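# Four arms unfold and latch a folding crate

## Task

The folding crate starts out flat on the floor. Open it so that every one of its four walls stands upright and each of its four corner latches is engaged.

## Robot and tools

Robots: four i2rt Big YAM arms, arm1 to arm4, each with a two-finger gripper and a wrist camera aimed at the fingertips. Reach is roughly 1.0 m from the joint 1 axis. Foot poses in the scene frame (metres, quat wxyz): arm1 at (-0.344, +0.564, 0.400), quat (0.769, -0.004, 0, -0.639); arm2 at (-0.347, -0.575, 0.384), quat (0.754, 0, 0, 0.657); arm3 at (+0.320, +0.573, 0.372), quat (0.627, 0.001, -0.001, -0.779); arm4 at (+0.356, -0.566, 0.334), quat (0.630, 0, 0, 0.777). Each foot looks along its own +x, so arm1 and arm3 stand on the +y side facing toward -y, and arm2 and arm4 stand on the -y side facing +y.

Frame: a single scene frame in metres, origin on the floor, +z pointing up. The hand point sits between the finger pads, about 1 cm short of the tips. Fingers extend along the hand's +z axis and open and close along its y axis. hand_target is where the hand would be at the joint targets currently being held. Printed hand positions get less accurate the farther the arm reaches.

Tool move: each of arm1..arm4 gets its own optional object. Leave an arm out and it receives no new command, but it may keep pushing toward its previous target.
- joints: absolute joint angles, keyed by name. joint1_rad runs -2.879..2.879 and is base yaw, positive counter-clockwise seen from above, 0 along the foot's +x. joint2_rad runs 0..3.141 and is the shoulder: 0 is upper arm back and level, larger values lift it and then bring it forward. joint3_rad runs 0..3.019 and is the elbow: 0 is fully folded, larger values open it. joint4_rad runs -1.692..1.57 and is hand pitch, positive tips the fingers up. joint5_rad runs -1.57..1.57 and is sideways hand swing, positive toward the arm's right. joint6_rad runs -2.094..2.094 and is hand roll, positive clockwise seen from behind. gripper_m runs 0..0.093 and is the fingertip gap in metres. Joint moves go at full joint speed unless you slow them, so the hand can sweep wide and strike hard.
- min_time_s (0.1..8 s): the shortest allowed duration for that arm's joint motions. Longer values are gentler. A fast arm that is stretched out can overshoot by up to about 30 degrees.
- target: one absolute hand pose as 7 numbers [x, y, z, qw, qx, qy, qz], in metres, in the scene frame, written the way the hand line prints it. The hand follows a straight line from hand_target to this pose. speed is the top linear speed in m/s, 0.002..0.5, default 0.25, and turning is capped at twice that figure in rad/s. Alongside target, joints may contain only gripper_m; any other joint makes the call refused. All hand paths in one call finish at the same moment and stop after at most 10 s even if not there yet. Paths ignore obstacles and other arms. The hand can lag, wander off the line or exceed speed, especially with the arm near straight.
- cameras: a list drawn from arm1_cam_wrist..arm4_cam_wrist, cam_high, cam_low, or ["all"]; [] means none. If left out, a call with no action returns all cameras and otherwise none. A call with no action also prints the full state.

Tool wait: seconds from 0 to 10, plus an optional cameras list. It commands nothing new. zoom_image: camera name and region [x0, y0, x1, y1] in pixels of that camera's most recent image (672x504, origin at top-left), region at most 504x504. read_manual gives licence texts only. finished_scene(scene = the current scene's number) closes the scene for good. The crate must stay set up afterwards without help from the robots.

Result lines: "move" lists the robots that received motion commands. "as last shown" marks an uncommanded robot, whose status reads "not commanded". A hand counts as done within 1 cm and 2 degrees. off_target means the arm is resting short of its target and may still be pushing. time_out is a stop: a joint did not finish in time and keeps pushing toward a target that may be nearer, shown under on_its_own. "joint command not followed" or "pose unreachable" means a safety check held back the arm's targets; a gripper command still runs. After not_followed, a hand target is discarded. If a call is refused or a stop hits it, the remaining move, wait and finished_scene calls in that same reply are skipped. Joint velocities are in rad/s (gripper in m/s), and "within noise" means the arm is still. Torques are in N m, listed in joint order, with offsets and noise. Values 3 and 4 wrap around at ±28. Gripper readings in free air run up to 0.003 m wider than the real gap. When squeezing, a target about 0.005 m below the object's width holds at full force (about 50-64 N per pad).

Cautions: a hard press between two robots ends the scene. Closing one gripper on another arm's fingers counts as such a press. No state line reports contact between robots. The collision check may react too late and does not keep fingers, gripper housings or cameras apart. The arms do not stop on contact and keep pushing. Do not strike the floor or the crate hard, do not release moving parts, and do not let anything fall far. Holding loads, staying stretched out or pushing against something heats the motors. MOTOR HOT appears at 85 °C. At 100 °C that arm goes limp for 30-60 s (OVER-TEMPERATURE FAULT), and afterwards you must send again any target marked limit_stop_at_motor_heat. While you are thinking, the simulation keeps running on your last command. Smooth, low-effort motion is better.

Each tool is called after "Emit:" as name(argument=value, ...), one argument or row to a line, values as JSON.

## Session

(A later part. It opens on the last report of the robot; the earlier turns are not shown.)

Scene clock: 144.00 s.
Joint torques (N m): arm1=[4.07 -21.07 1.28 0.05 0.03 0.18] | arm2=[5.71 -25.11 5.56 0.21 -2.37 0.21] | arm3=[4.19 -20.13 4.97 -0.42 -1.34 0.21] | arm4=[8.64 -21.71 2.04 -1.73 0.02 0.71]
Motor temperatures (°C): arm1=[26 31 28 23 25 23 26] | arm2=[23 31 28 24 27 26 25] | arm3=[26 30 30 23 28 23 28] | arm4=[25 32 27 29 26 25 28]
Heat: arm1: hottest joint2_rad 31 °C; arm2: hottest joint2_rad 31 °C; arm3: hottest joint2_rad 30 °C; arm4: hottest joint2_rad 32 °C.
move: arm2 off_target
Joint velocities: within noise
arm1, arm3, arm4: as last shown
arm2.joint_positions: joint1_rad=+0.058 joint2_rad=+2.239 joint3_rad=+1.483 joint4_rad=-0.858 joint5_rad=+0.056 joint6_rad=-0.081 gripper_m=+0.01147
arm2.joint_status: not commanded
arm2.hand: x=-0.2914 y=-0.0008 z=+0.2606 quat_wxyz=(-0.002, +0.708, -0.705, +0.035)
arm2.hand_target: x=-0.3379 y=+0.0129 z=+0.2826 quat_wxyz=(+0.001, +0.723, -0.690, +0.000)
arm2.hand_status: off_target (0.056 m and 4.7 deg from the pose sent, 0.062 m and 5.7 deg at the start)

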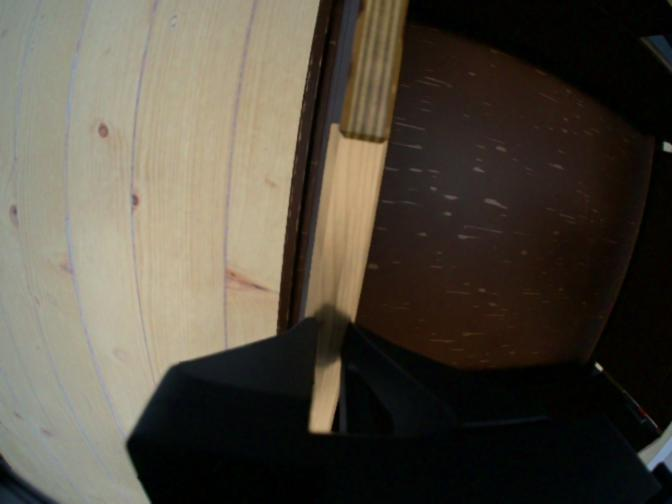

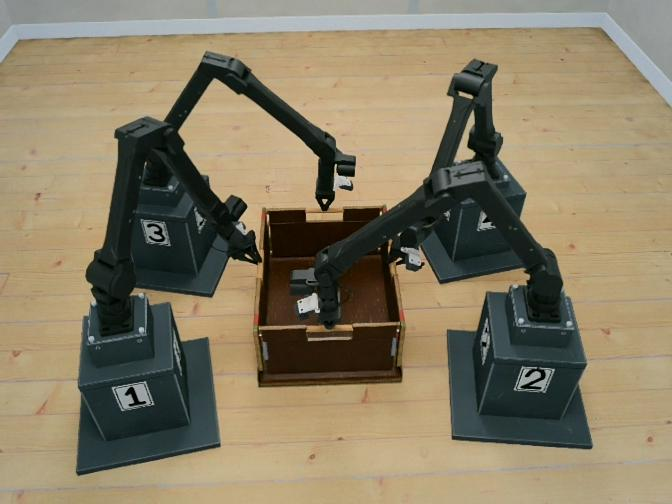

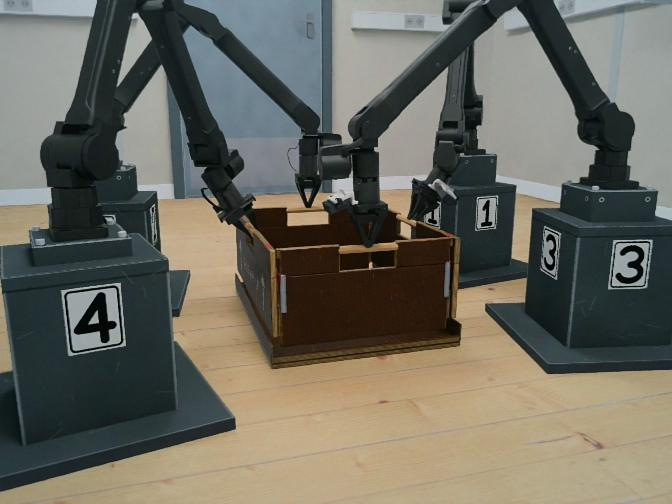

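Emit:
move(
  arm2={"target": [-0.385, 0.013, 0.278, 0, 0.7224, -0.6915, 0], "speed": 0.12},
  arm3={"target": [0.335, -0.008, 0.286, 0, -0.7071, -0.7071, 0], "speed": 0.12},
)

Emit:
move(
  arm1={"target": [0.003, 0.172, 0.252, -0.0079, 0.0295, 0.9654, -0.2587], "speed": 0.12},
  arm4={"target": [-0.030, -0.140, 0.250, -0.2588, 0.9659, 0, 0], "speed": 0.12},
  cameras=["cam_high", "cam_low", "arm2_cam_wrist", "arm3_cam_wrist"],
)

Emit:
zoom_image(
  camera="cam_high",
  region=[240, 190, 430, 400],
)

Emit:
zoom_image(
  camera="cam_high",
  region=[245, 305, 325, 385],
)

Emit:
zoom_image(
  camera="cam_high",
  region=[345, 300, 425, 380],
)

Emit:
zoom_image(
  camera="cam_low",
  region=[220, 190, 480, 380],
)

Scene clock: 148.90 s.
Joint torques (N m): arm1=[4.13 -21.01 1.29 0.05 0.01 0.18] | arm2=[11.69 -24.7 4.97 0.4 -2.51 0.49] | arm3=[8.23 -20.42 4.25 -0.14 -1.39 0.57] | arm4=[8.64 -21.71 2.04 -1.73 0.02 0.71]
Motor temperatures (°C): arm1=[26 31 28 23 25 23 26] | arm2=[23 31 28 24 28 26 25] | arm3=[26 31 30 23 28 23 28] | arm4=[25 32 27 29 26 25 28]
Heat: arm1: hottest joint2_rad 31 °C; arm2: hottest joint2_rad 31 °C; arm3: hottest joint2_rad 31 °C; arm4: hottest joint2_rad 32 °C.
move: arm2 off_target; arm3 off_target
Joint velocities: within noise
arm1, arm4: as last shown
arm2.joint_positions: joint1_rad=+0.061 joint2_rad=+2.237 joint3_rad=+1.475 joint4_rad=-0.847 joint5_rad=+0.059 joint6_rad=-0.035 gripper_m=+0.01147
arm2.joint_status: not commanded
arm2.hand: x=-0.2927 y=-0.0016 z=+0.2593 quat_wxyz=(-0.006, +0.693, -0.720, +0.035)
arm2.hand_target: x=-0.3794 y=+0.0070 z=+0.2758 quat_wxyz=(+0.002, +0.723, -0.690, +0.002)
arm2.hand_status: off_target (0.095 m and 6.2 deg from the pose sent, 0.096 m and 4.7 deg at the start)
arm3.joint_positions: joint1_rad=+0.126 joint2_rad=+2.193 joint3_rad=+1.472 joint4_rad=-0.859 joint5_rad=+0.046 joint6_rad=-0.034 gripper_m=+0.01327
arm3.joint_status: not commanded
arm3.hand: x=+0.2600 y=-0.0059 z=+0.2701 quat_wxyz=(+0.019, -0.726, -0.687, +0.011)
arm3.hand_target: x=+0.3303 y=-0.0055 z=+0.2843 quat_wxyz=(+0.001, -0.707, -0.708, +0.000)
arm3.hand_status: off_target (0.077 m and 4.1 deg from the pose sent, 0.078 m and 3.4 deg at the start)
pictures: none

Scene clock: 150.40 s.
Joint torques (N m): arm1=[-4.66 -16.09 8.43 1.4 0.43 -0.4] | arm2=[11.75 -24.7 5 0.42 -2.51 0.49] | arm3=[8.12 -20.89 4.1 -0.12 -1.4 0.59] | arm4=[-1.32 -14.92 13.12 0.91 0.7 -0.84]
Motor temperatures (°C): arm1=[26 31 28 23 25 23 26] | arm2=[23 31 28 24 29 26 25] | arm3=[26 31 30 23 28 23 28] | arm4=[25 32 27 29 26 25 28]
Heat: arm1: hottest joint2_rad 31 °C; arm2: hottest joint2_rad 31 °C; arm3: hottest joint2_rad 31 °C; arm4: hottest joint2_rad 32 °C.
move: arm1 off_target; arm4 off_target
Joint velocities: within noise
arm1.joint_positions: joint1_rad=+0.738 joint2_rad=+2.091 joint3_rad=+0.919 joint4_rad=-0.121 joint5_rad=+0.393 joint6_rad=-0.653 gripper_m=+0.01434
arm1.joint_status: not commanded
arm1.hand: x=-0.0016 y=+0.2194 z=+0.2475 quat_wxyz=(+0.012, -0.024, -0.971, +0.239)
arm1.hand_target: x=+0.0036 y=+0.1800 z=+0.2520 quat_wxyz=(+0.007, -0.028, -0.967, +0.253)
arm1.hand_status: off_target (0.048 m and 2.5 deg from the pose sent, 0.053 m and 2.6 deg at the start)
arm2, arm3: as last shown
arm2.hand_target: x=-0.3794 y=+0.0070 z=+0.2757 quat_wxyz=(+0.002, +0.724, -0.690, +0.002)
arm4.joint_positions: joint1_rad=+0.695 joint2_rad=+2.012 joint3_rad=+1.029 joint4_rad=-0.311 joint5_rad=+0.371 joint6_rad=-0.689 gripper_m=+0.01579
arm4.joint_status: not commanded
arm4.hand: x=-0.0140 y=-0.1935 z=+0.2335 quat_wxyz=(-0.227, +0.974, -0.015, +0.009)
arm4.hand_target: x=-0.0297 y=-0.1490 z=+0.2510 quat_wxyz=(-0.256, +0.967, +0.000, +0.002)
arm4.hand_status: off_target (0.058 m and 4.2 deg from the pose sent, 0.063 m and 2.7 deg at the start)
pictures: arm2_cam_wrist, arm3_cam_wrist, cam_high, cam_low

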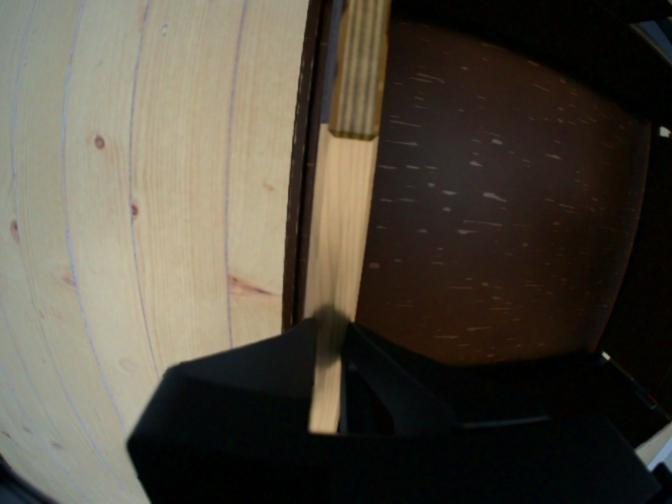

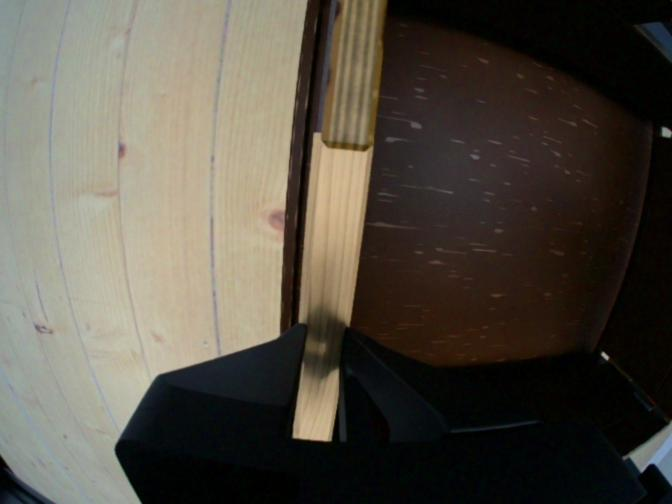

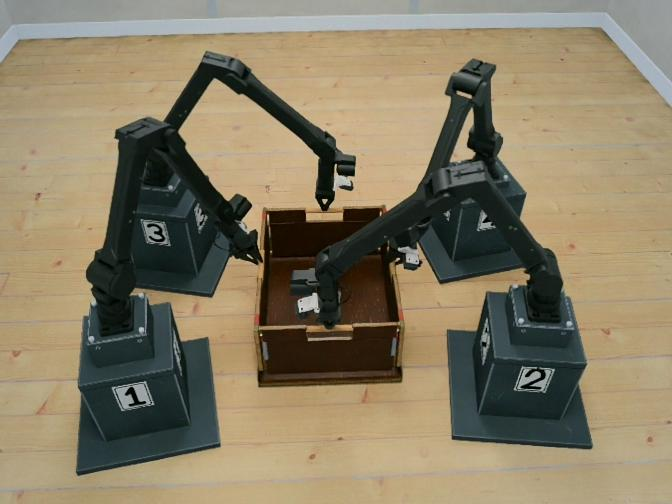

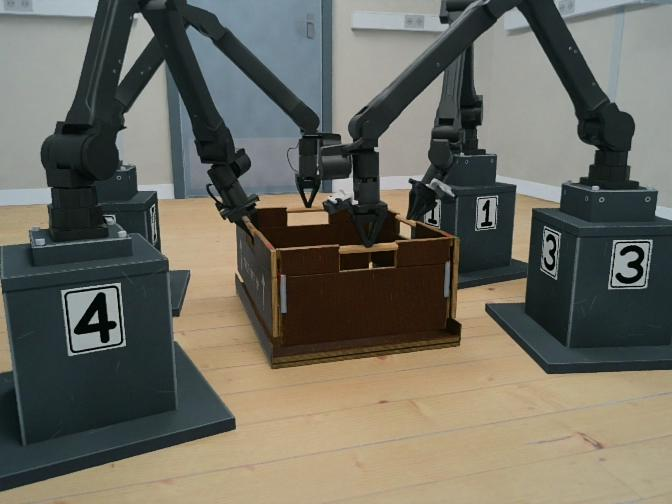

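Scaled by 2.400 from the camera's image (finer frame: 960x720).

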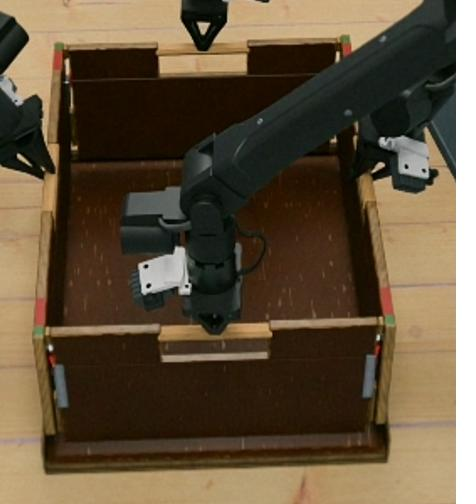

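Scaled by 6.300 from the camera's image (finer frame: 960x720).

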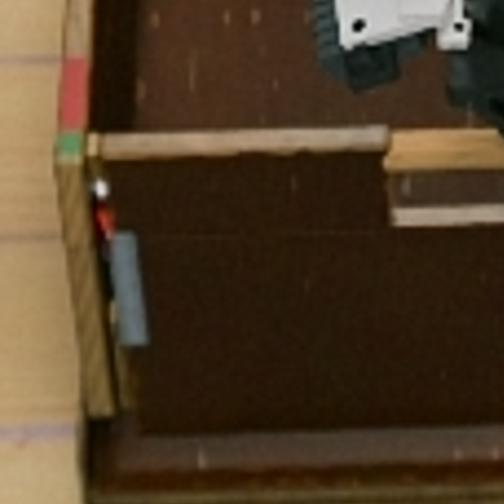

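Scaled by 6.300 from the camera's image (finer frame: 960x720).

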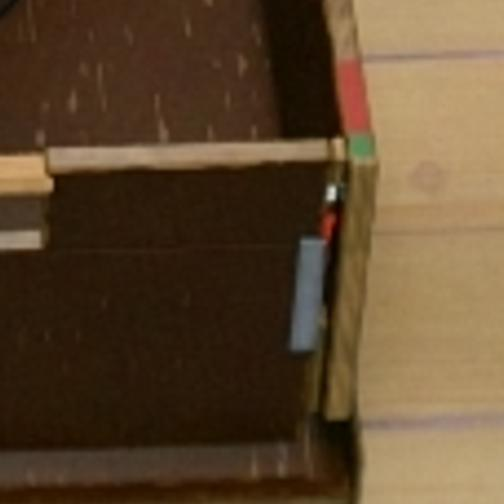

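Scaled by 1.938 from the camera's image (finer frame: 960x720).

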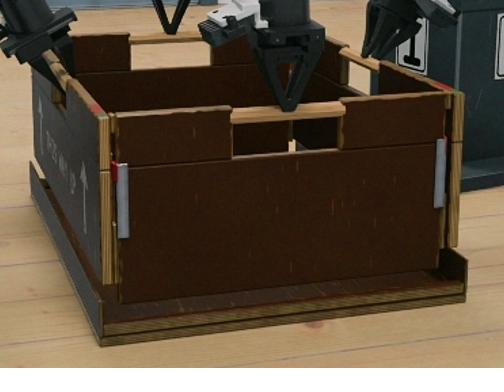

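Emit:
move(
  arm2={"target": [-0.240, 0.008, 0.262, 0, 0.7224, -0.6915, 0], "speed": 0.15},
  arm3={"target": [0.212, -0.012, 0.275, 0, -0.7071, -0.7071, 0], "speed": 0.15},
  cameras=["cam_high", "cam_low"],
)

Emit:
zoom_image(
  camera="cam_high",
  region=[240, 190, 430, 400],
)

Emit:
zoom_image(
  camera="cam_low",
  region=[220, 190, 480, 380],
)

Scene clock: 155.20 s.
Joint torques (N m): arm1=[-4.54 -15.91 8.28 1.4 0.43 -0.39] | arm2=[-4.6 -20.78 7.41 0.44 0.82 -0.17] | arm3=[-4.54 -17.38 7.83 -0.4 0.52 -0.3] | arm4=[-1.38 -14.92 13.12 0.91 0.7 -0.84]
Motor temperatures (°C): arm1=[26 31 29 23 25 24 26] | arm2=[24 31 28 24 29 26 25] | arm3=[26 31 30 23 28 23 28] | arm4=[24 32 28 29 26 25 28]
Heat: arm1: hottest joint2_rad 31 °C; arm2: hottest joint2_rad 31 °C; arm3: hottest joint2_rad 31 °C; arm4: hottest joint2_rad 32 °C.
move: arm2 off_target; arm3 off_target
Joint velocities: within noise
arm1, arm4: as last shown
arm2.joint_positions: joint1_rad=+0.018 joint2_rad=+2.226 joint3_rad=+1.466 joint4_rad=-0.832 joint5_rad=-0.030 joint6_rad=-0.202 gripper_m=+0.00815
arm2.joint_status: not commanded
arm2.on_its_own: gripper_m moved -0.00331 to your old target +0.00800
arm2.hand: x=-0.2833 y=-0.0008 z=+0.2624 quat_wxyz=(+0.017, +0.736, -0.677, -0.006)
arm2.hand_target: x=-0.2487 y=+0.0080 z=+0.2633 quat_wxyz=(+0.002, +0.723, -0.691, -0.004)
arm2.hand_status: off_target (0.044 m and 3.1 deg from the pose sent, 0.054 m and 6.2 deg at the start)
arm3.joint_positions: joint1_rad=+0.097 joint2_rad=+2.193 joint3_rad=+1.472 joint4_rad=-0.859 joint5_rad=-0.020 joint6_rad=-0.138 gripper_m=+0.01318
arm3.joint_status: not commanded
arm3.hand: x=+0.2546 y=-0.0052 z=+0.2700 quat_wxyz=(-0.006, -0.700, -0.714, -0.011)
arm3.hand_target: x=+0.2209 y=-0.0116 z=+0.2750 quat_wxyz=(-0.004, -0.707, -0.708, -0.003)
arm3.hand_status: off_target (0.043 m and 1.8 deg from the pose sent, 0.049 m and 4.1 deg at the start)
arm4.hand_target: x=-0.0297 y=-0.1490 z=+0.2510 quat_wxyz=(-0.257, +0.967, +0.000, +0.002)

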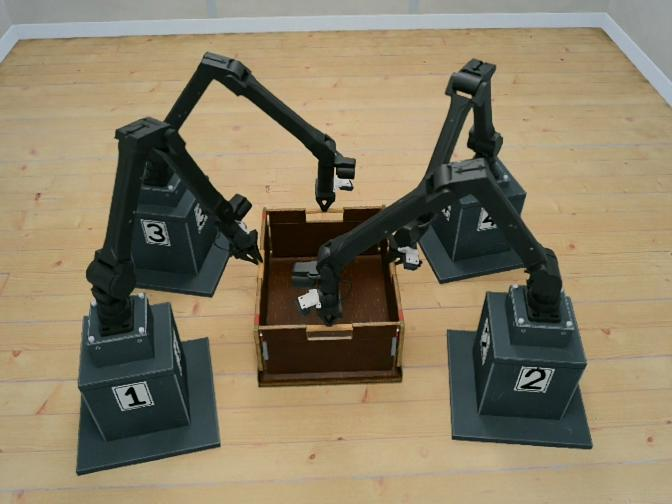

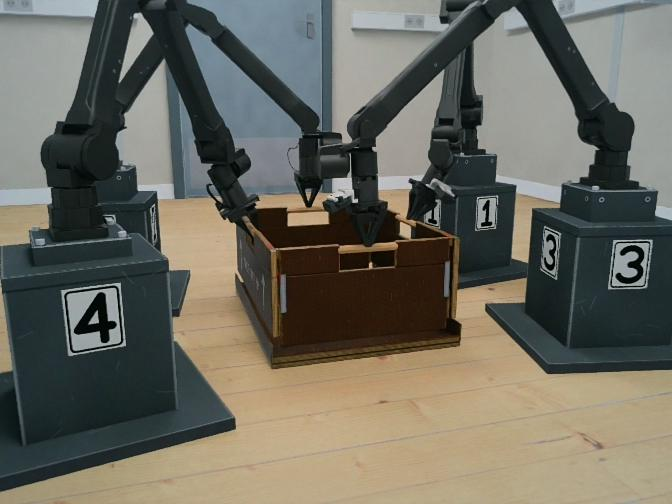

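Scaled by 2.400 from the camera's image (finer frame: 960x720).

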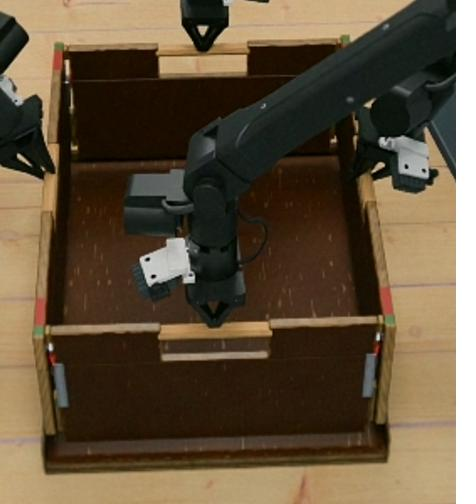

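Scaled by 1.938 from the camera's image (finer frame: 960x720).

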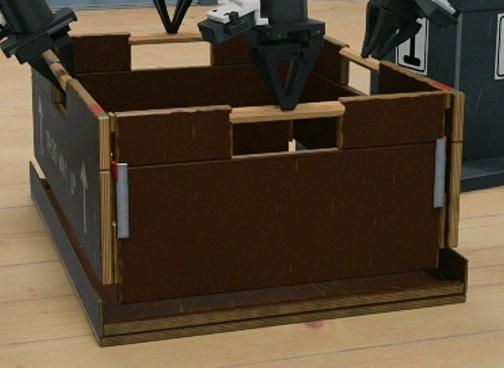

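Emit:
move(
  arm2={"target": [-0.286, 0.013, 0.325, 0, 0.7224, -0.6915, 0], "speed": 0.2, "joints": {"gripper_m": 0.045}},
  arm3={"target": [0.247, -0.012, 0.278, 0, -0.7071, -0.7071, 0], "speed": 0.15, "joints": {"gripper_m": 0.05}},
)

Emit:
move(
  arm2={"target": [-0.286, 0.013, 0.262, 0, 0.7224, -0.6915, 0], "speed": 0.2},
  arm3={"target": [0.249, -0.012, 0.375, 0, -0.7071, -0.7071, 0], "speed": 0.2},
  cameras=["arm2_cam_wrist", "arm3_cam_wrist", "cam_high"],
)

Scene clock: 162.27 s.
Joint torques (N m): arm1=[-4.84 -16.44 8.43 1.36 0.45 -0.39] | arm2=[0.21 -23.65 8.06 -0.12 0.1 0.07] | arm3=[0.21 -18.2 6.79 -0.08 0.22 0.15] | arm4=[-1.38 -14.92 13.12 0.91 0.7 -0.84]
Motor temperatures (°C): arm1=[26 31 29 23 25 24 26] | arm2=[24 30 28 24 29 26 25] | arm3=[26 31 30 23 28 23 28] | arm4=[24 31 29 29 27 25 28]
Heat: arm1: hottest joint2_rad 31 °C; arm2: hottest joint2_rad 30 °C; arm3: hottest joint2_rad 31 °C; arm4: hottest joint2_rad 31 °C.
move: arm2 off_target; arm3 off_target
Joint velocities: within noise
arm1, arm4: as last shown
arm2.joint_positions: joint1_rad=+0.029 joint2_rad=+2.163 joint3_rad=+1.472 joint4_rad=-0.930 joint5_rad=+0.003 joint6_rad=-0.164 gripper_m=+0.04486
arm2.joint_status: all done
arm2.hand: x=-0.2843 y=-0.0073 z=+0.2997 quat_wxyz=(+0.019, +0.727, -0.687, +0.017)
arm2.hand_target: x=-0.2826 y=+0.0120 z=+0.3242 quat_wxyz=(-0.002, +0.724, -0.689, +0.003)
arm2.hand_status: off_target (0.032 m and 3.0 deg from the pose sent, 0.064 m and 3.1 deg at the start)
arm3.joint_positions: joint1_rad=+0.077 joint2_rad=+2.193 joint3_rad=+1.472 joint4_rad=-0.873 joint5_rad=+0.008 joint6_rad=-0.141 gripper_m=+0.04989
arm3.joint_status: all done
arm3.hand: x=+0.2388 y=+0.0003 z=+0.2699 quat_wxyz=(+0.009, -0.706, -0.708, -0.008)
arm3.hand_target: x=+0.2443 y=-0.0094 z=+0.2780 quat_wxyz=(+0.006, -0.705, -0.709, -0.001)
arm3.hand_status: off_target (0.017 m and 1.4 deg from the pose sent, 0.013 m and 1.8 deg at the start)
pictures: none

Scene clock: 163.50 s.
Joint torques (N m): arm1=[-4.95 -16.26 8.43 1.39 0.46 -0.42] | arm2=[0.38 -21.6 6.53 0.75 -0.13 0.07] | arm3=[0.32 -17.44 8.73 -0.18 -0.03 0.14] | arm4=[-1.32 -14.92 13.14 0.91 0.71 -0.84]
Motor temperatures (°C): arm1=[26 31 29 23 25 24 26] | arm2=[24 30 28 24 29 26 25] | arm3=[26 31 31 23 28 23 28] | arm4=[24 31 29 29 27 25 28]
Heat: arm1: hottest joint2_rad 31 °C; arm2: hottest joint2_rad 30 °C; arm3: hottest joint2_rad 31 °C; arm4: hottest joint2_rad 31 °C.
move: arm2 off_target; arm3 off_target
Joint velocities: within noise
arm1, arm4: as last shown
arm2.joint_positions: joint1_rad=+0.024 joint2_rad=+2.245 joint3_rad=+1.472 joint4_rad=-0.837 joint5_rad=+0.002 joint6_rad=-0.153 gripper_m=+0.04486
arm2.joint_status: not commanded
arm2.hand: x=-0.2815 y=-0.0038 z=+0.2538 quat_wxyz=(+0.014, +0.721, -0.692, +0.013)
arm2.hand_target: x=-0.2835 y=+0.0116 z=+0.2618 quat_wxyz=(+0.001, +0.721, -0.693, +0.000)
arm2.hand_status: off_target (0.019 m and 2.2 deg from the pose sent, 0.043 m and 3.0 deg at the start)
arm3.joint_positions: joint1_rad=+0.074 joint2_rad=+2.042 joint3_rad=+1.507 joint4_rad=-1.054 joint5_rad=+0.006 joint6_rad=-0.124 gripper_m=+0.04989
arm3.joint_status: not commanded
arm3.hand: x=+0.2371 y=+0.0010 z=+0.3655 quat_wxyz=(+0.007, -0.713, -0.701, -0.006)
arm3.hand_target: x=+0.2437 y=-0.0125 z=+0.3750 quat_wxyz=(-0.001, -0.711, -0.703, +0.001)
arm3.hand_status: off_target (0.020 m and 1.5 deg from the pose sent, 0.106 m and 1.4 deg at the start)

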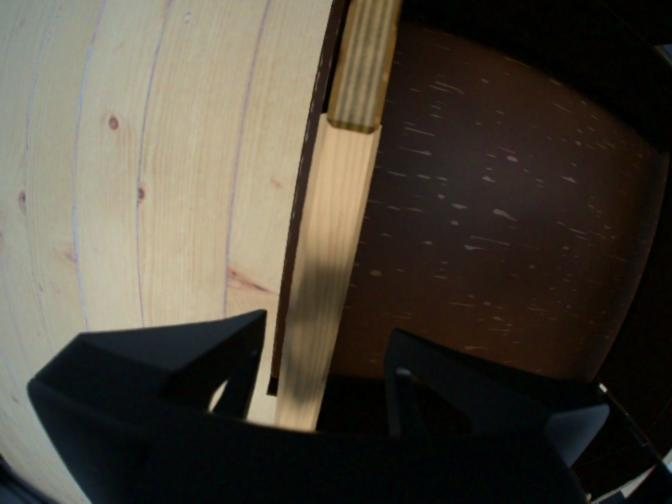

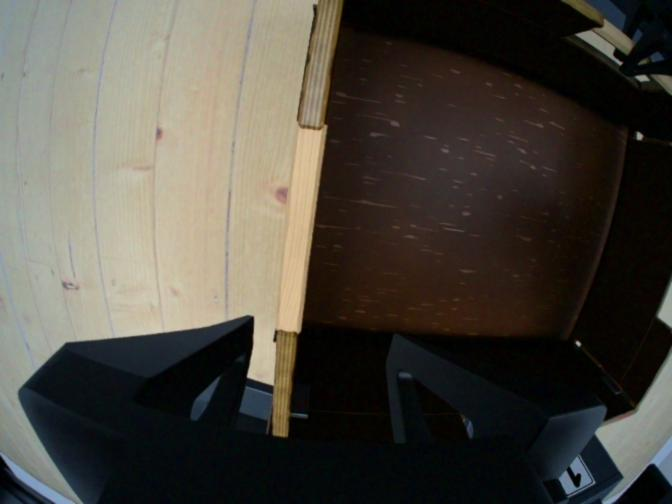

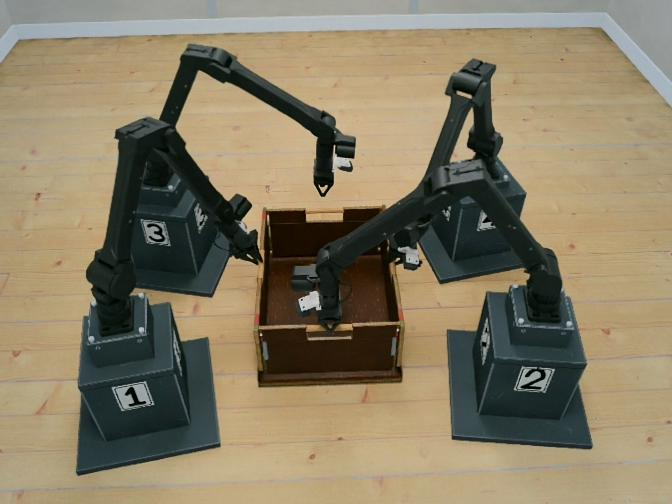

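Emit:
move(
  arm2={"target": [-0.290, 0.013, 0.250, 0, 0.7224, -0.6915, 0], "speed": 0.1},
)

Emit:
move(
  arm2={"joints": {"gripper_m": 0.008}},
)

Emit:
move(
  arm2={"target": [-0.230, 0.010, 0.258, 0, 0.7224, -0.6915, 0], "speed": 0.15},
  cameras=["arm2_cam_wrist", "cam_high"],
)

Emit:
zoom_image(
  camera="cam_high",
  region=[240, 190, 430, 400],
)

Scene clock: 166.33 s.
Joint torques (N m): arm1=[-4.89 -16.67 8.35 1.29 0.45 -0.37] | arm2=[0.97 -20.95 6.83 0.69 -0.12 0.07] | arm3=[0.79 -17.14 8.73 -0.21 -0.05 0.14] | arm4=[-1.38 -14.92 13.12 0.91 0.7 -0.84]
Motor temperatures (°C): arm1=[26 31 29 23 25 24 26] | arm2=[24 30 27 24 29 26 25] | arm3=[26 31 31 23 27 23 28] | arm4=[24 31 30 29 27 25 28]
Heat: arm1: hottest joint2_rad 31 °C; arm2: hottest joint2_rad 30 °C; arm3: hottest joint2_rad 31 °C; arm4: hottest joint2_rad 31 °C.
move: arm2 off_target
Joint velocities: within noise
arm1, arm3, arm4: as last shown
arm2.joint_positions: joint1_rad=+0.037 joint2_rad=+2.249 joint3_rad=+1.472 joint4_rad=-0.815 joint5_rad=+0.002 joint6_rad=-0.147 gripper_m=+0.04486
arm2.joint_status: not commanded
arm2.hand: x=-0.2881 y=+0.0011 z=+0.2511 quat_wxyz=(+0.008, +0.724, -0.690, +0.008)
arm2.hand_target: x=-0.2931 y=+0.0130 z=+0.2502 quat_wxyz=(+0.000, +0.724, -0.690, +0.000)
arm2.hand_status: off_target (0.012 m and 1.3 deg from the pose sent, 0.019 m and 2.2 deg at the start)
pictures: none

Scene clock: 167.10 s.
Joint torques (N m): arm1=[-5.42 -16.73 8.24 1.42 0.45 -0.42] | arm2=[0.73 -21.01 6.82 0.65 -0.16 0.06] | arm3=[-0.03 -17.2 8.84 -0.17 -0.02 0.15] | arm4=[-1.38 -14.92 13.12 0.9 0.7 -0.84]
Motor temperatures (°C): arm1=[26 31 29 23 25 24 26] | arm2=[24 30 27 24 29 26 25] | arm3=[26 31 31 23 27 23 28] | arm4=[24 31 30 29 27 25 28]
Heat: arm1: hottest joint2_rad 31 °C; arm2: hottest joint2_rad 30 °C; arm3: hottest joint2_rad 31 °C; arm4: hottest joint2_rad 31 °C.
move: arm2 off_target
Joint velocities: within noise
arm1, arm3, arm4: as last shown
arm2.joint_positions: joint1_rad=+0.038 joint2_rad=+2.249 joint3_rad=+1.472 joint4_rad=-0.814 joint5_rad=+0.003 joint6_rad=-0.141 gripper_m=+0.01645
arm2.joint_status: gripper_m off_target (ended at +0.01648, target +0.00800)
arm2.hand: x=-0.2887 y=+0.0015 z=+0.2511 quat_wxyz=(+0.007, +0.722, -0.692, +0.008)
arm2.hand_target: x=-0.2934 y=+0.0133 z=+0.2502 quat_wxyz=(-0.001, +0.722, -0.691, +0.000)
arm2.hand_status: not commanded
pictures: none

Scene clock: 168.07 s.
Joint torques (N m): arm1=[-4.78 -16.38 8.38 1.4 0.47 -0.38] | arm2=[-7.12 -21.6 7.66 -0.16 0.87 -0.63] | arm3=[0.32 -17.26 8.77 -0.28 -0.03 0.13] | arm4=[-1.32 -14.92 13.12 0.91 0.7 -0.84]
Motor temperatures (°C): arm1=[26 31 29 23 25 24 26] | arm2=[24 30 27 24 28 26 25] | arm3=[26 31 31 23 27 23 28] | arm4=[24 31 30 29 27 25 28]
Heat: arm1: hottest joint2_rad 31 °C; arm2: hottest joint2_rad 30 °C; arm3: hottest joint2_rad 31 °C; arm4: hottest joint2_rad 31 °C.
move: arm2 off_target
Joint velocities: within noise
arm1, arm3, arm4: as last shown
arm2.joint_positions: joint1_rad=+0.023 joint2_rad=+2.249 joint3_rad=+1.472 joint4_rad=-0.814 joint5_rad=-0.030 joint6_rad=-0.182 gripper_m=+0.01647
arm2.joint_status: not commanded
arm2.hand: x=-0.2857 y=+0.0013 z=+0.2512 quat_wxyz=(+0.017, +0.731, -0.682, -0.006)
arm2.hand_target: x=-0.2342 y=+0.0079 z=+0.2583 quat_wxyz=(+0.002, +0.722, -0.692, -0.003)
arm2.hand_status: off_target (0.057 m and 2.5 deg from the pose sent, 0.060 m and 1.2 deg at the start)

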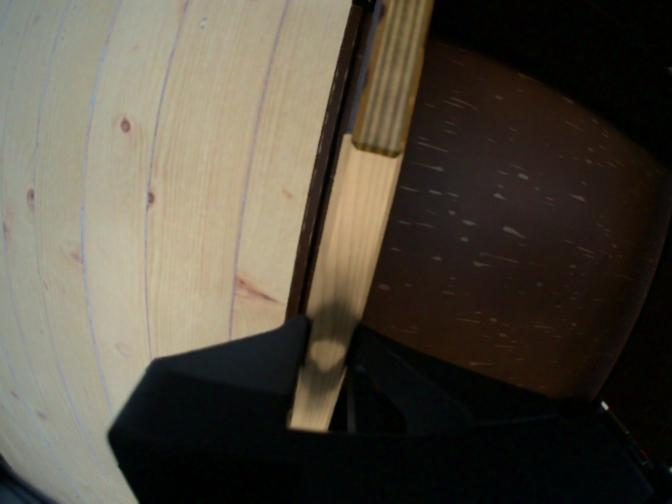

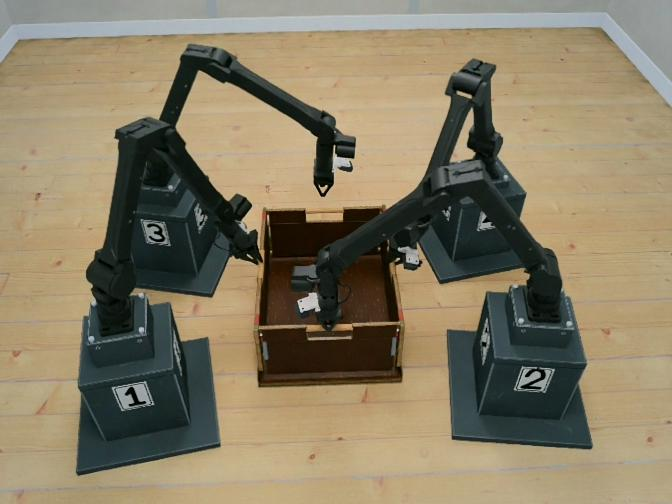

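Scaled by 2.400 from the camera's image (finer frame: 960x720).

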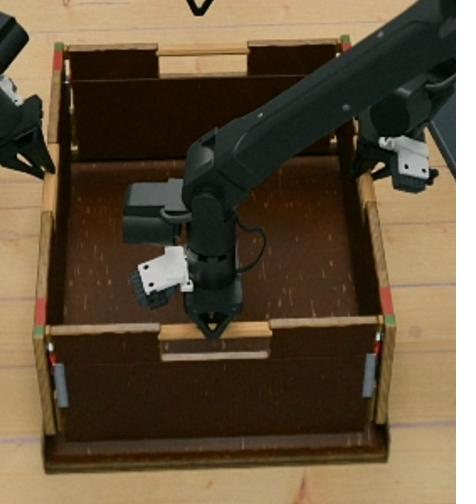

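Emit:
move(
  arm2={"target": [-0.320, 0.012, 0.260, 0, 0.7224, -0.6915, 0], "speed": 0.15},
  arm1={"target": [0.002, 0.204, 0.256, -0.0079, 0.0295, 0.9654, -0.2587], "speed": 0.15},
  arm4={"target": [-0.021, -0.182, 0.238, -0.2588, 0.9659, 0, 0], "speed": 0.15},
)

Emit:
move(
  arm2={"target": [-0.290, 0.013, 0.256, 0, 0.7224, -0.6915, 0], "speed": 0.15, "joints": {"gripper_m": 0.05}},
  arm1={"joints": {"gripper_m": 0.05}},
)

Emit:
move(
  arm2={"target": [-0.290, 0.012, 0.36, 0, 0.7224, -0.6915, 0], "speed": 0.2},
  arm1={"target": [0.002, 0.27, 0.36, -0.0079, 0.0295, 0.9654, -0.2587], "speed": 0.2},
  arm4={"joints": {"gripper_m": 0.05}},
  cameras=["cam_high", "arm4_cam_wrist"],
)

Scene clock: 173.97 s.
Joint torques (N m): arm1=[-1.38 -19.25 4.45 1.92 1.1 -0.03] | arm2=[3.14 -22.95 5.86 0.24 -0.48 0.26] | arm3=[0.09 -17.26 8.75 -0.24 -0.03 0.16] | arm4=[1.38 -16.09 6.79 2.26 0.71 -0.36]
Motor temperatures (°C): arm1=[26 31 29 23 25 24 26] | arm2=[24 30 27 24 28 26 25] | arm3=[26 31 32 23 27 23 28] | arm4=[24 31 31 29 27 25 28]
Heat: arm1: hottest joint2_rad 31 °C; arm2: hottest joint2_rad 30 °C; arm3: hottest joint3_rad 32 °C; arm4: hottest joint2_rad 31 °C.
move: arm1 off_target; arm2 off_target; arm4 off_target
Joint velocities: within noise
arm1.joint_positions: joint1_rad=+0.741 joint2_rad=+2.090 joint3_rad=+0.919 joint4_rad=-0.121 joint5_rad=+0.401 joint6_rad=-0.648 gripper_m=+0.01434
arm1.joint_status: not commanded
arm1.hand: x=-0.0010 y=+0.2193 z=+0.2487 quat_wxyz=(+0.013, -0.025, -0.970, +0.242)
arm1.hand_target: x=+0.0021 y=+0.2041 z=+0.2563 quat_wxyz=(+0.008, -0.029, -0.965, +0.259)
arm1.hand_status: off_target (0.017 m and 2.1 deg from the pose sent, 0.018 m and 2.5 deg at the start)
arm2.joint_positions: joint1_rad=+0.046 joint2_rad=+2.249 joint3_rad=+1.472 joint4_rad=-0.814 joint5_rad=+0.019 joint6_rad=-0.124 gripper_m=+0.01647
arm2.joint_status: not commanded
arm2.hand: x=-0.2905 y=+0.0017 z=+0.2511 quat_wxyz=(+0.002, +0.719, -0.695, +0.014)
arm2.hand_target: x=-0.3128 y=+0.0109 z=+0.2598 quat_wxyz=(-0.003, +0.723, -0.691, +0.003)
arm2.hand_status: off_target (0.033 m and 1.7 deg from the pose sent, 0.037 m and 2.5 deg at the start)
arm3: as last shown
arm4.joint_positions: joint1_rad=+0.702 joint2_rad=+2.012 joint3_rad=+1.015 joint4_rad=-0.279 joint5_rad=+0.388 joint6_rad=-0.689 gripper_m=+0.01579
arm4.joint_status: not commanded
arm4.hand: x=-0.0141 y=-0.1940 z=+0.2329 quat_wxyz=(-0.239, +0.971, -0.015, +0.007)
arm4.hand_target: x=-0.0211 y=-0.1820 z=+0.2384 quat_wxyz=(-0.259, +0.966, -0.001, +0.001)
arm4.hand_status: off_target (0.015 m and 3.0 deg from the pose sent, 0.014 m and 4.2 deg at the start)
pictures: none

Scene clock: 174.93 s.
Joint torques (N m): arm1=[-1.44 -18.96 4.52 1.62 0.48 0.04] | arm2=[-0.67 -21.83 6.79 0.28 -0.14 -0.1] | arm3=[0.62 -16.85 8.76 -0.05 0 0.12] | arm4=[1.38 -16.09 6.8 2.26 0.71 -0.37]
Motor temperatures (°C): arm1=[26 31 29 23 26 24 26] | arm2=[24 30 27 24 28 26 25] | arm3=[26 31 32 23 27 23 28] | arm4=[24 31 30 29 27 25 28]
Heat: arm1: hottest joint2_rad 31 °C; arm2: hottest joint2_rad 30 °C; arm3: hottest joint3_rad 32 °C; arm4: hottest joint2_rad 31 °C.
move: arm1 done; arm2 off_target
Joint velocities: within noise
arm1.joint_positions: joint1_rad=+0.735 joint2_rad=+2.088 joint3_rad=+0.919 joint4_rad=-0.115 joint5_rad=+0.416 joint6_rad=-0.662 gripper_m=+0.04996
arm1.joint_status: all done
arm1.hand: x=-0.0034 y=+0.2143 z=+0.2508 quat_wxyz=(+0.017, -0.023, -0.968, +0.250)
arm1.hand_target: x=+0.0024 y=+0.2042 z=+0.2565 quat_wxyz=(+0.009, -0.025, -0.965, +0.259)
arm1.hand_status: not commanded
arm2.joint_positions: joint1_rad=+0.052 joint2_rad=+2.249 joint3_rad=+1.472 joint4_rad=-0.814 joint5_rad=+0.002 joint6_rad=-0.121 gripper_m=+0.04989
arm2.joint_status: all done
arm2.hand: x=-0.2969 y=+0.0023 z=+0.2511 quat_wxyz=(+0.007, +0.720, -0.694, +0.007)
arm2.hand_target: x=-0.2908 y=+0.0129 z=+0.2560 quat_wxyz=(+0.000, +0.720, -0.694, +0.000)
arm2.hand_status: off_target (0.014 m and 1.2 deg from the pose sent, 0.012 m and 1.7 deg at the start)
arm3, arm4: as last shown
arm4.hand_target: x=-0.0211 y=-0.1820 z=+0.2383 quat_wxyz=(-0.259, +0.966, -0.001, +0.001)
pictures: none

Scene clock: 176.37 s.
Joint torques (N m): arm1=[0.32 -15.44 5.07 0.69 0.52 0.26] | arm2=[-0.91 -23.06 8.1 -0.1 -0.12 -0.13] | arm3=[0.73 -16.97 8.77 -0.2 0 0.16] | arm4=[1.44 -16.03 6.87 1.13 0.17 -0.06]
Motor temperatures (°C): arm1=[26 31 29 23 26 24 26] | arm2=[24 30 27 24 28 26 25] | arm3=[26 31 32 23 27 23 28] | arm4=[24 31 30 29 27 25 28]
Heat: arm1: hottest joint2_rad 31 °C; arm2: hottest joint2_rad 30 °C; arm3: hottest joint3_rad 32 °C; arm4: hottest joint2_rad 31 °C.
move: arm1 done; arm2 off_target; arm4 done
Joint velocities: within noise
arm1.joint_positions: joint1_rad=+0.847 joint2_rad=+1.760 joint3_rad=+0.841 joint4_rad=-0.373 joint5_rad=+0.453 joint6_rad=-0.546 gripper_m=+0.04996
arm1.joint_status: not commanded
arm1.hand: x=+0.0067 y=+0.2650 z=+0.3641 quat_wxyz=(+0.002, -0.027, -0.964, +0.263)
arm1.hand_target: x=+0.0019 y=+0.2686 z=+0.3596 quat_wxyz=(+0.009, -0.030, -0.965, +0.260)
arm1.hand_status: done (0.008 m and 0.9 deg from the pose sent, 0.123 m and 1.6 deg at the start)
arm2.joint_positions: joint1_rad=+0.049 joint2_rad=+2.101 joint3_rad=+1.490 joint4_rad=-0.999 joint5_rad=+0.002 joint6_rad=-0.130 gripper_m=+0.04989
arm2.joint_status: not commanded
arm2.hand: x=-0.2956 y=-0.0022 z=+0.3406 quat_wxyz=(+0.014, +0.722, -0.692, +0.013)
arm2.hand_target: x=-0.2890 y=+0.0127 z=+0.3602 quat_wxyz=(-0.001, +0.722, -0.692, +0.000)
arm2.hand_status: off_target (0.025 m and 2.2 deg from the pose sent, 0.110 m and 1.2 deg at the start)
arm3: as last shown
arm4.joint_positions: joint1_rad=+0.689 joint2_rad=+2.010 joint3_rad=+1.017 joint4_rad=-0.253 joint5_rad=+0.404 joint6_rad=-0.726 gripper_m=+0.04995
arm4.joint_status: all done
arm4.hand: x=-0.0132 y=-0.1834 z=+0.2369 quat_wxyz=(-0.253, +0.967, -0.007, +0.006)
arm4.hand_target: x=-0.0173 y=-0.1772 z=+0.2389 quat_wxyz=(-0.259, +0.966, -0.002, +0.003)
arm4.hand_status: not commanded
pictures: arm4_cam_wrist, cam_high

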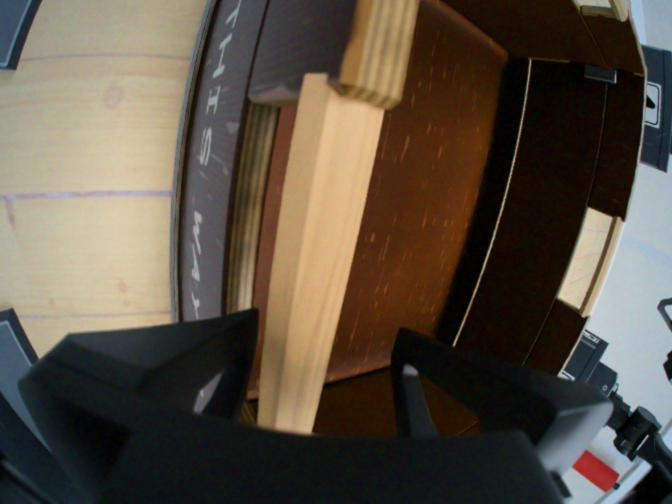

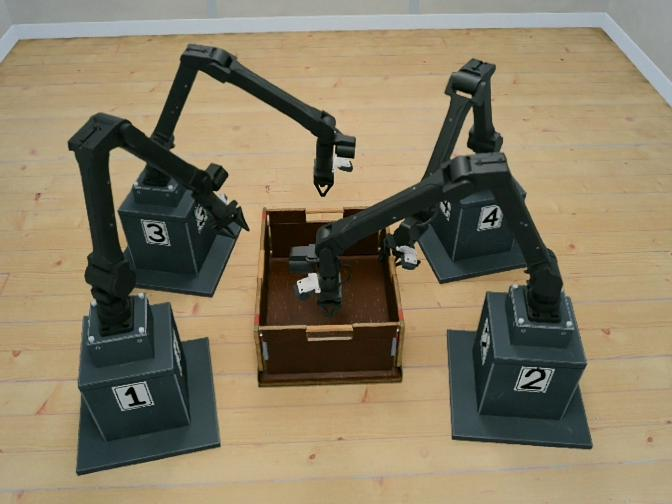

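Emit:
move(
  arm4={"target": [-0.021, -0.245, 0.345, -0.2588, 0.9659, 0, 0], "speed": 0.2},
  cameras=["cam_high", "cam_low"],
)

Emit:
zoom_image(
  camera="cam_high",
  region=[240, 190, 430, 400],
)

Emit:
zoom_image(
  camera="cam_low",
  region=[220, 190, 480, 380],
)

Scene clock: 178.53 s.
Joint torques (N m): arm1=[0.09 -15.33 4.96 0.72 0.53 0.19] | arm2=[-0.91 -22.71 8.14 -0.1 -0.12 -0.13] | arm3=[0.5 -17.44 8.73 -0.17 0.01 0.12] | arm4=[1.96 -13.22 7.01 0.16 0.18 0.31]
Motor temperatures (°C): arm1=[26 31 29 23 26 24 26] | arm2=[24 30 27 24 28 26 25] | arm3=[26 31 32 23 27 23 28] | arm4=[24 31 30 29 27 25 28]
Heat: arm1: hottest joint2_rad 31 °C; arm2: hottest joint2_rad 30 °C; arm3: hottest joint3_rad 32 °C; arm4: hottest joint2_rad 31 °C.
move: arm4 off_target
Joint velocities: within noise
arm1, arm2, arm3: as last shown
arm4.joint_positions: joint1_rad=+0.806 joint2_rad=+1.714 joint3_rad=+0.974 joint4_rad=-0.506 joint5_rad=+0.439 joint6_rad=-0.640 gripper_m=+0.04996
arm4.joint_status: not commanded
arm4.hand: x=-0.0281 y=-0.2393 z=+0.3530 quat_wxyz=(-0.266, +0.964, +0.005, -0.009)
arm4.hand_target: x=-0.0216 y=-0.2439 z=+0.3448 quat_wxyz=(-0.260, +0.966, +0.000, +0.001)
arm4.hand_status: off_target (0.012 m and 1.5 deg from the pose sent, 0.125 m and 1.3 deg at the start)

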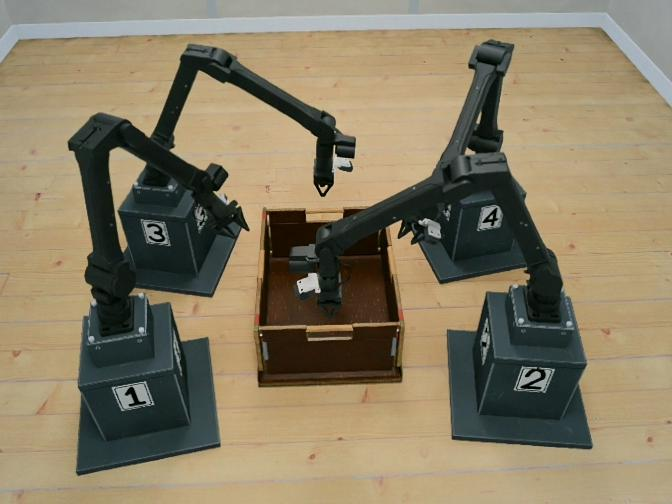

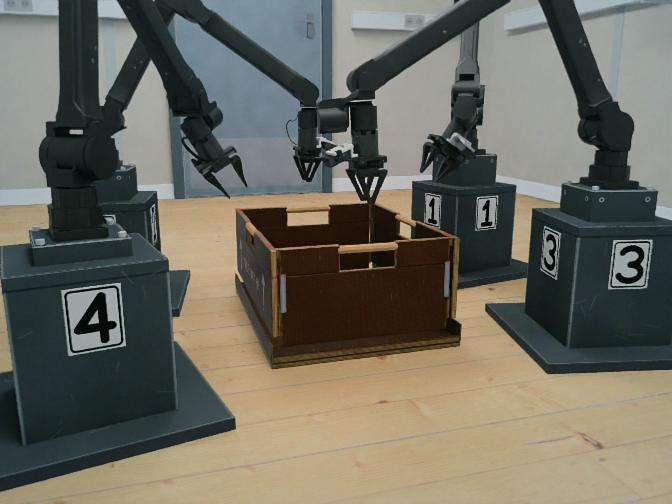

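Scaled by 2.400 from the camera's image (finer frame: 960x720).

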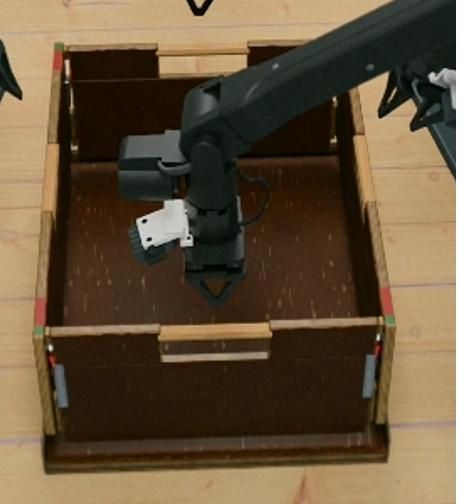

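Scaled by 1.938 from the camera's image (finer frame: 960x720).

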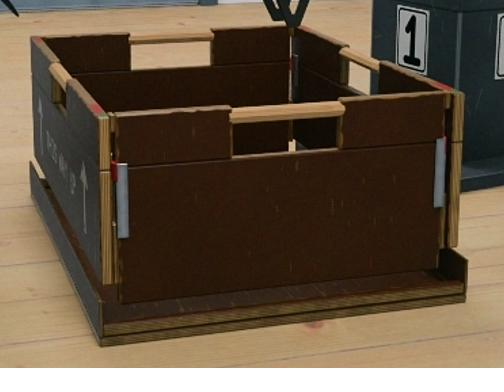

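Emit:
finished_scene(
  scene=2,
)

The scene is finished: the task was done.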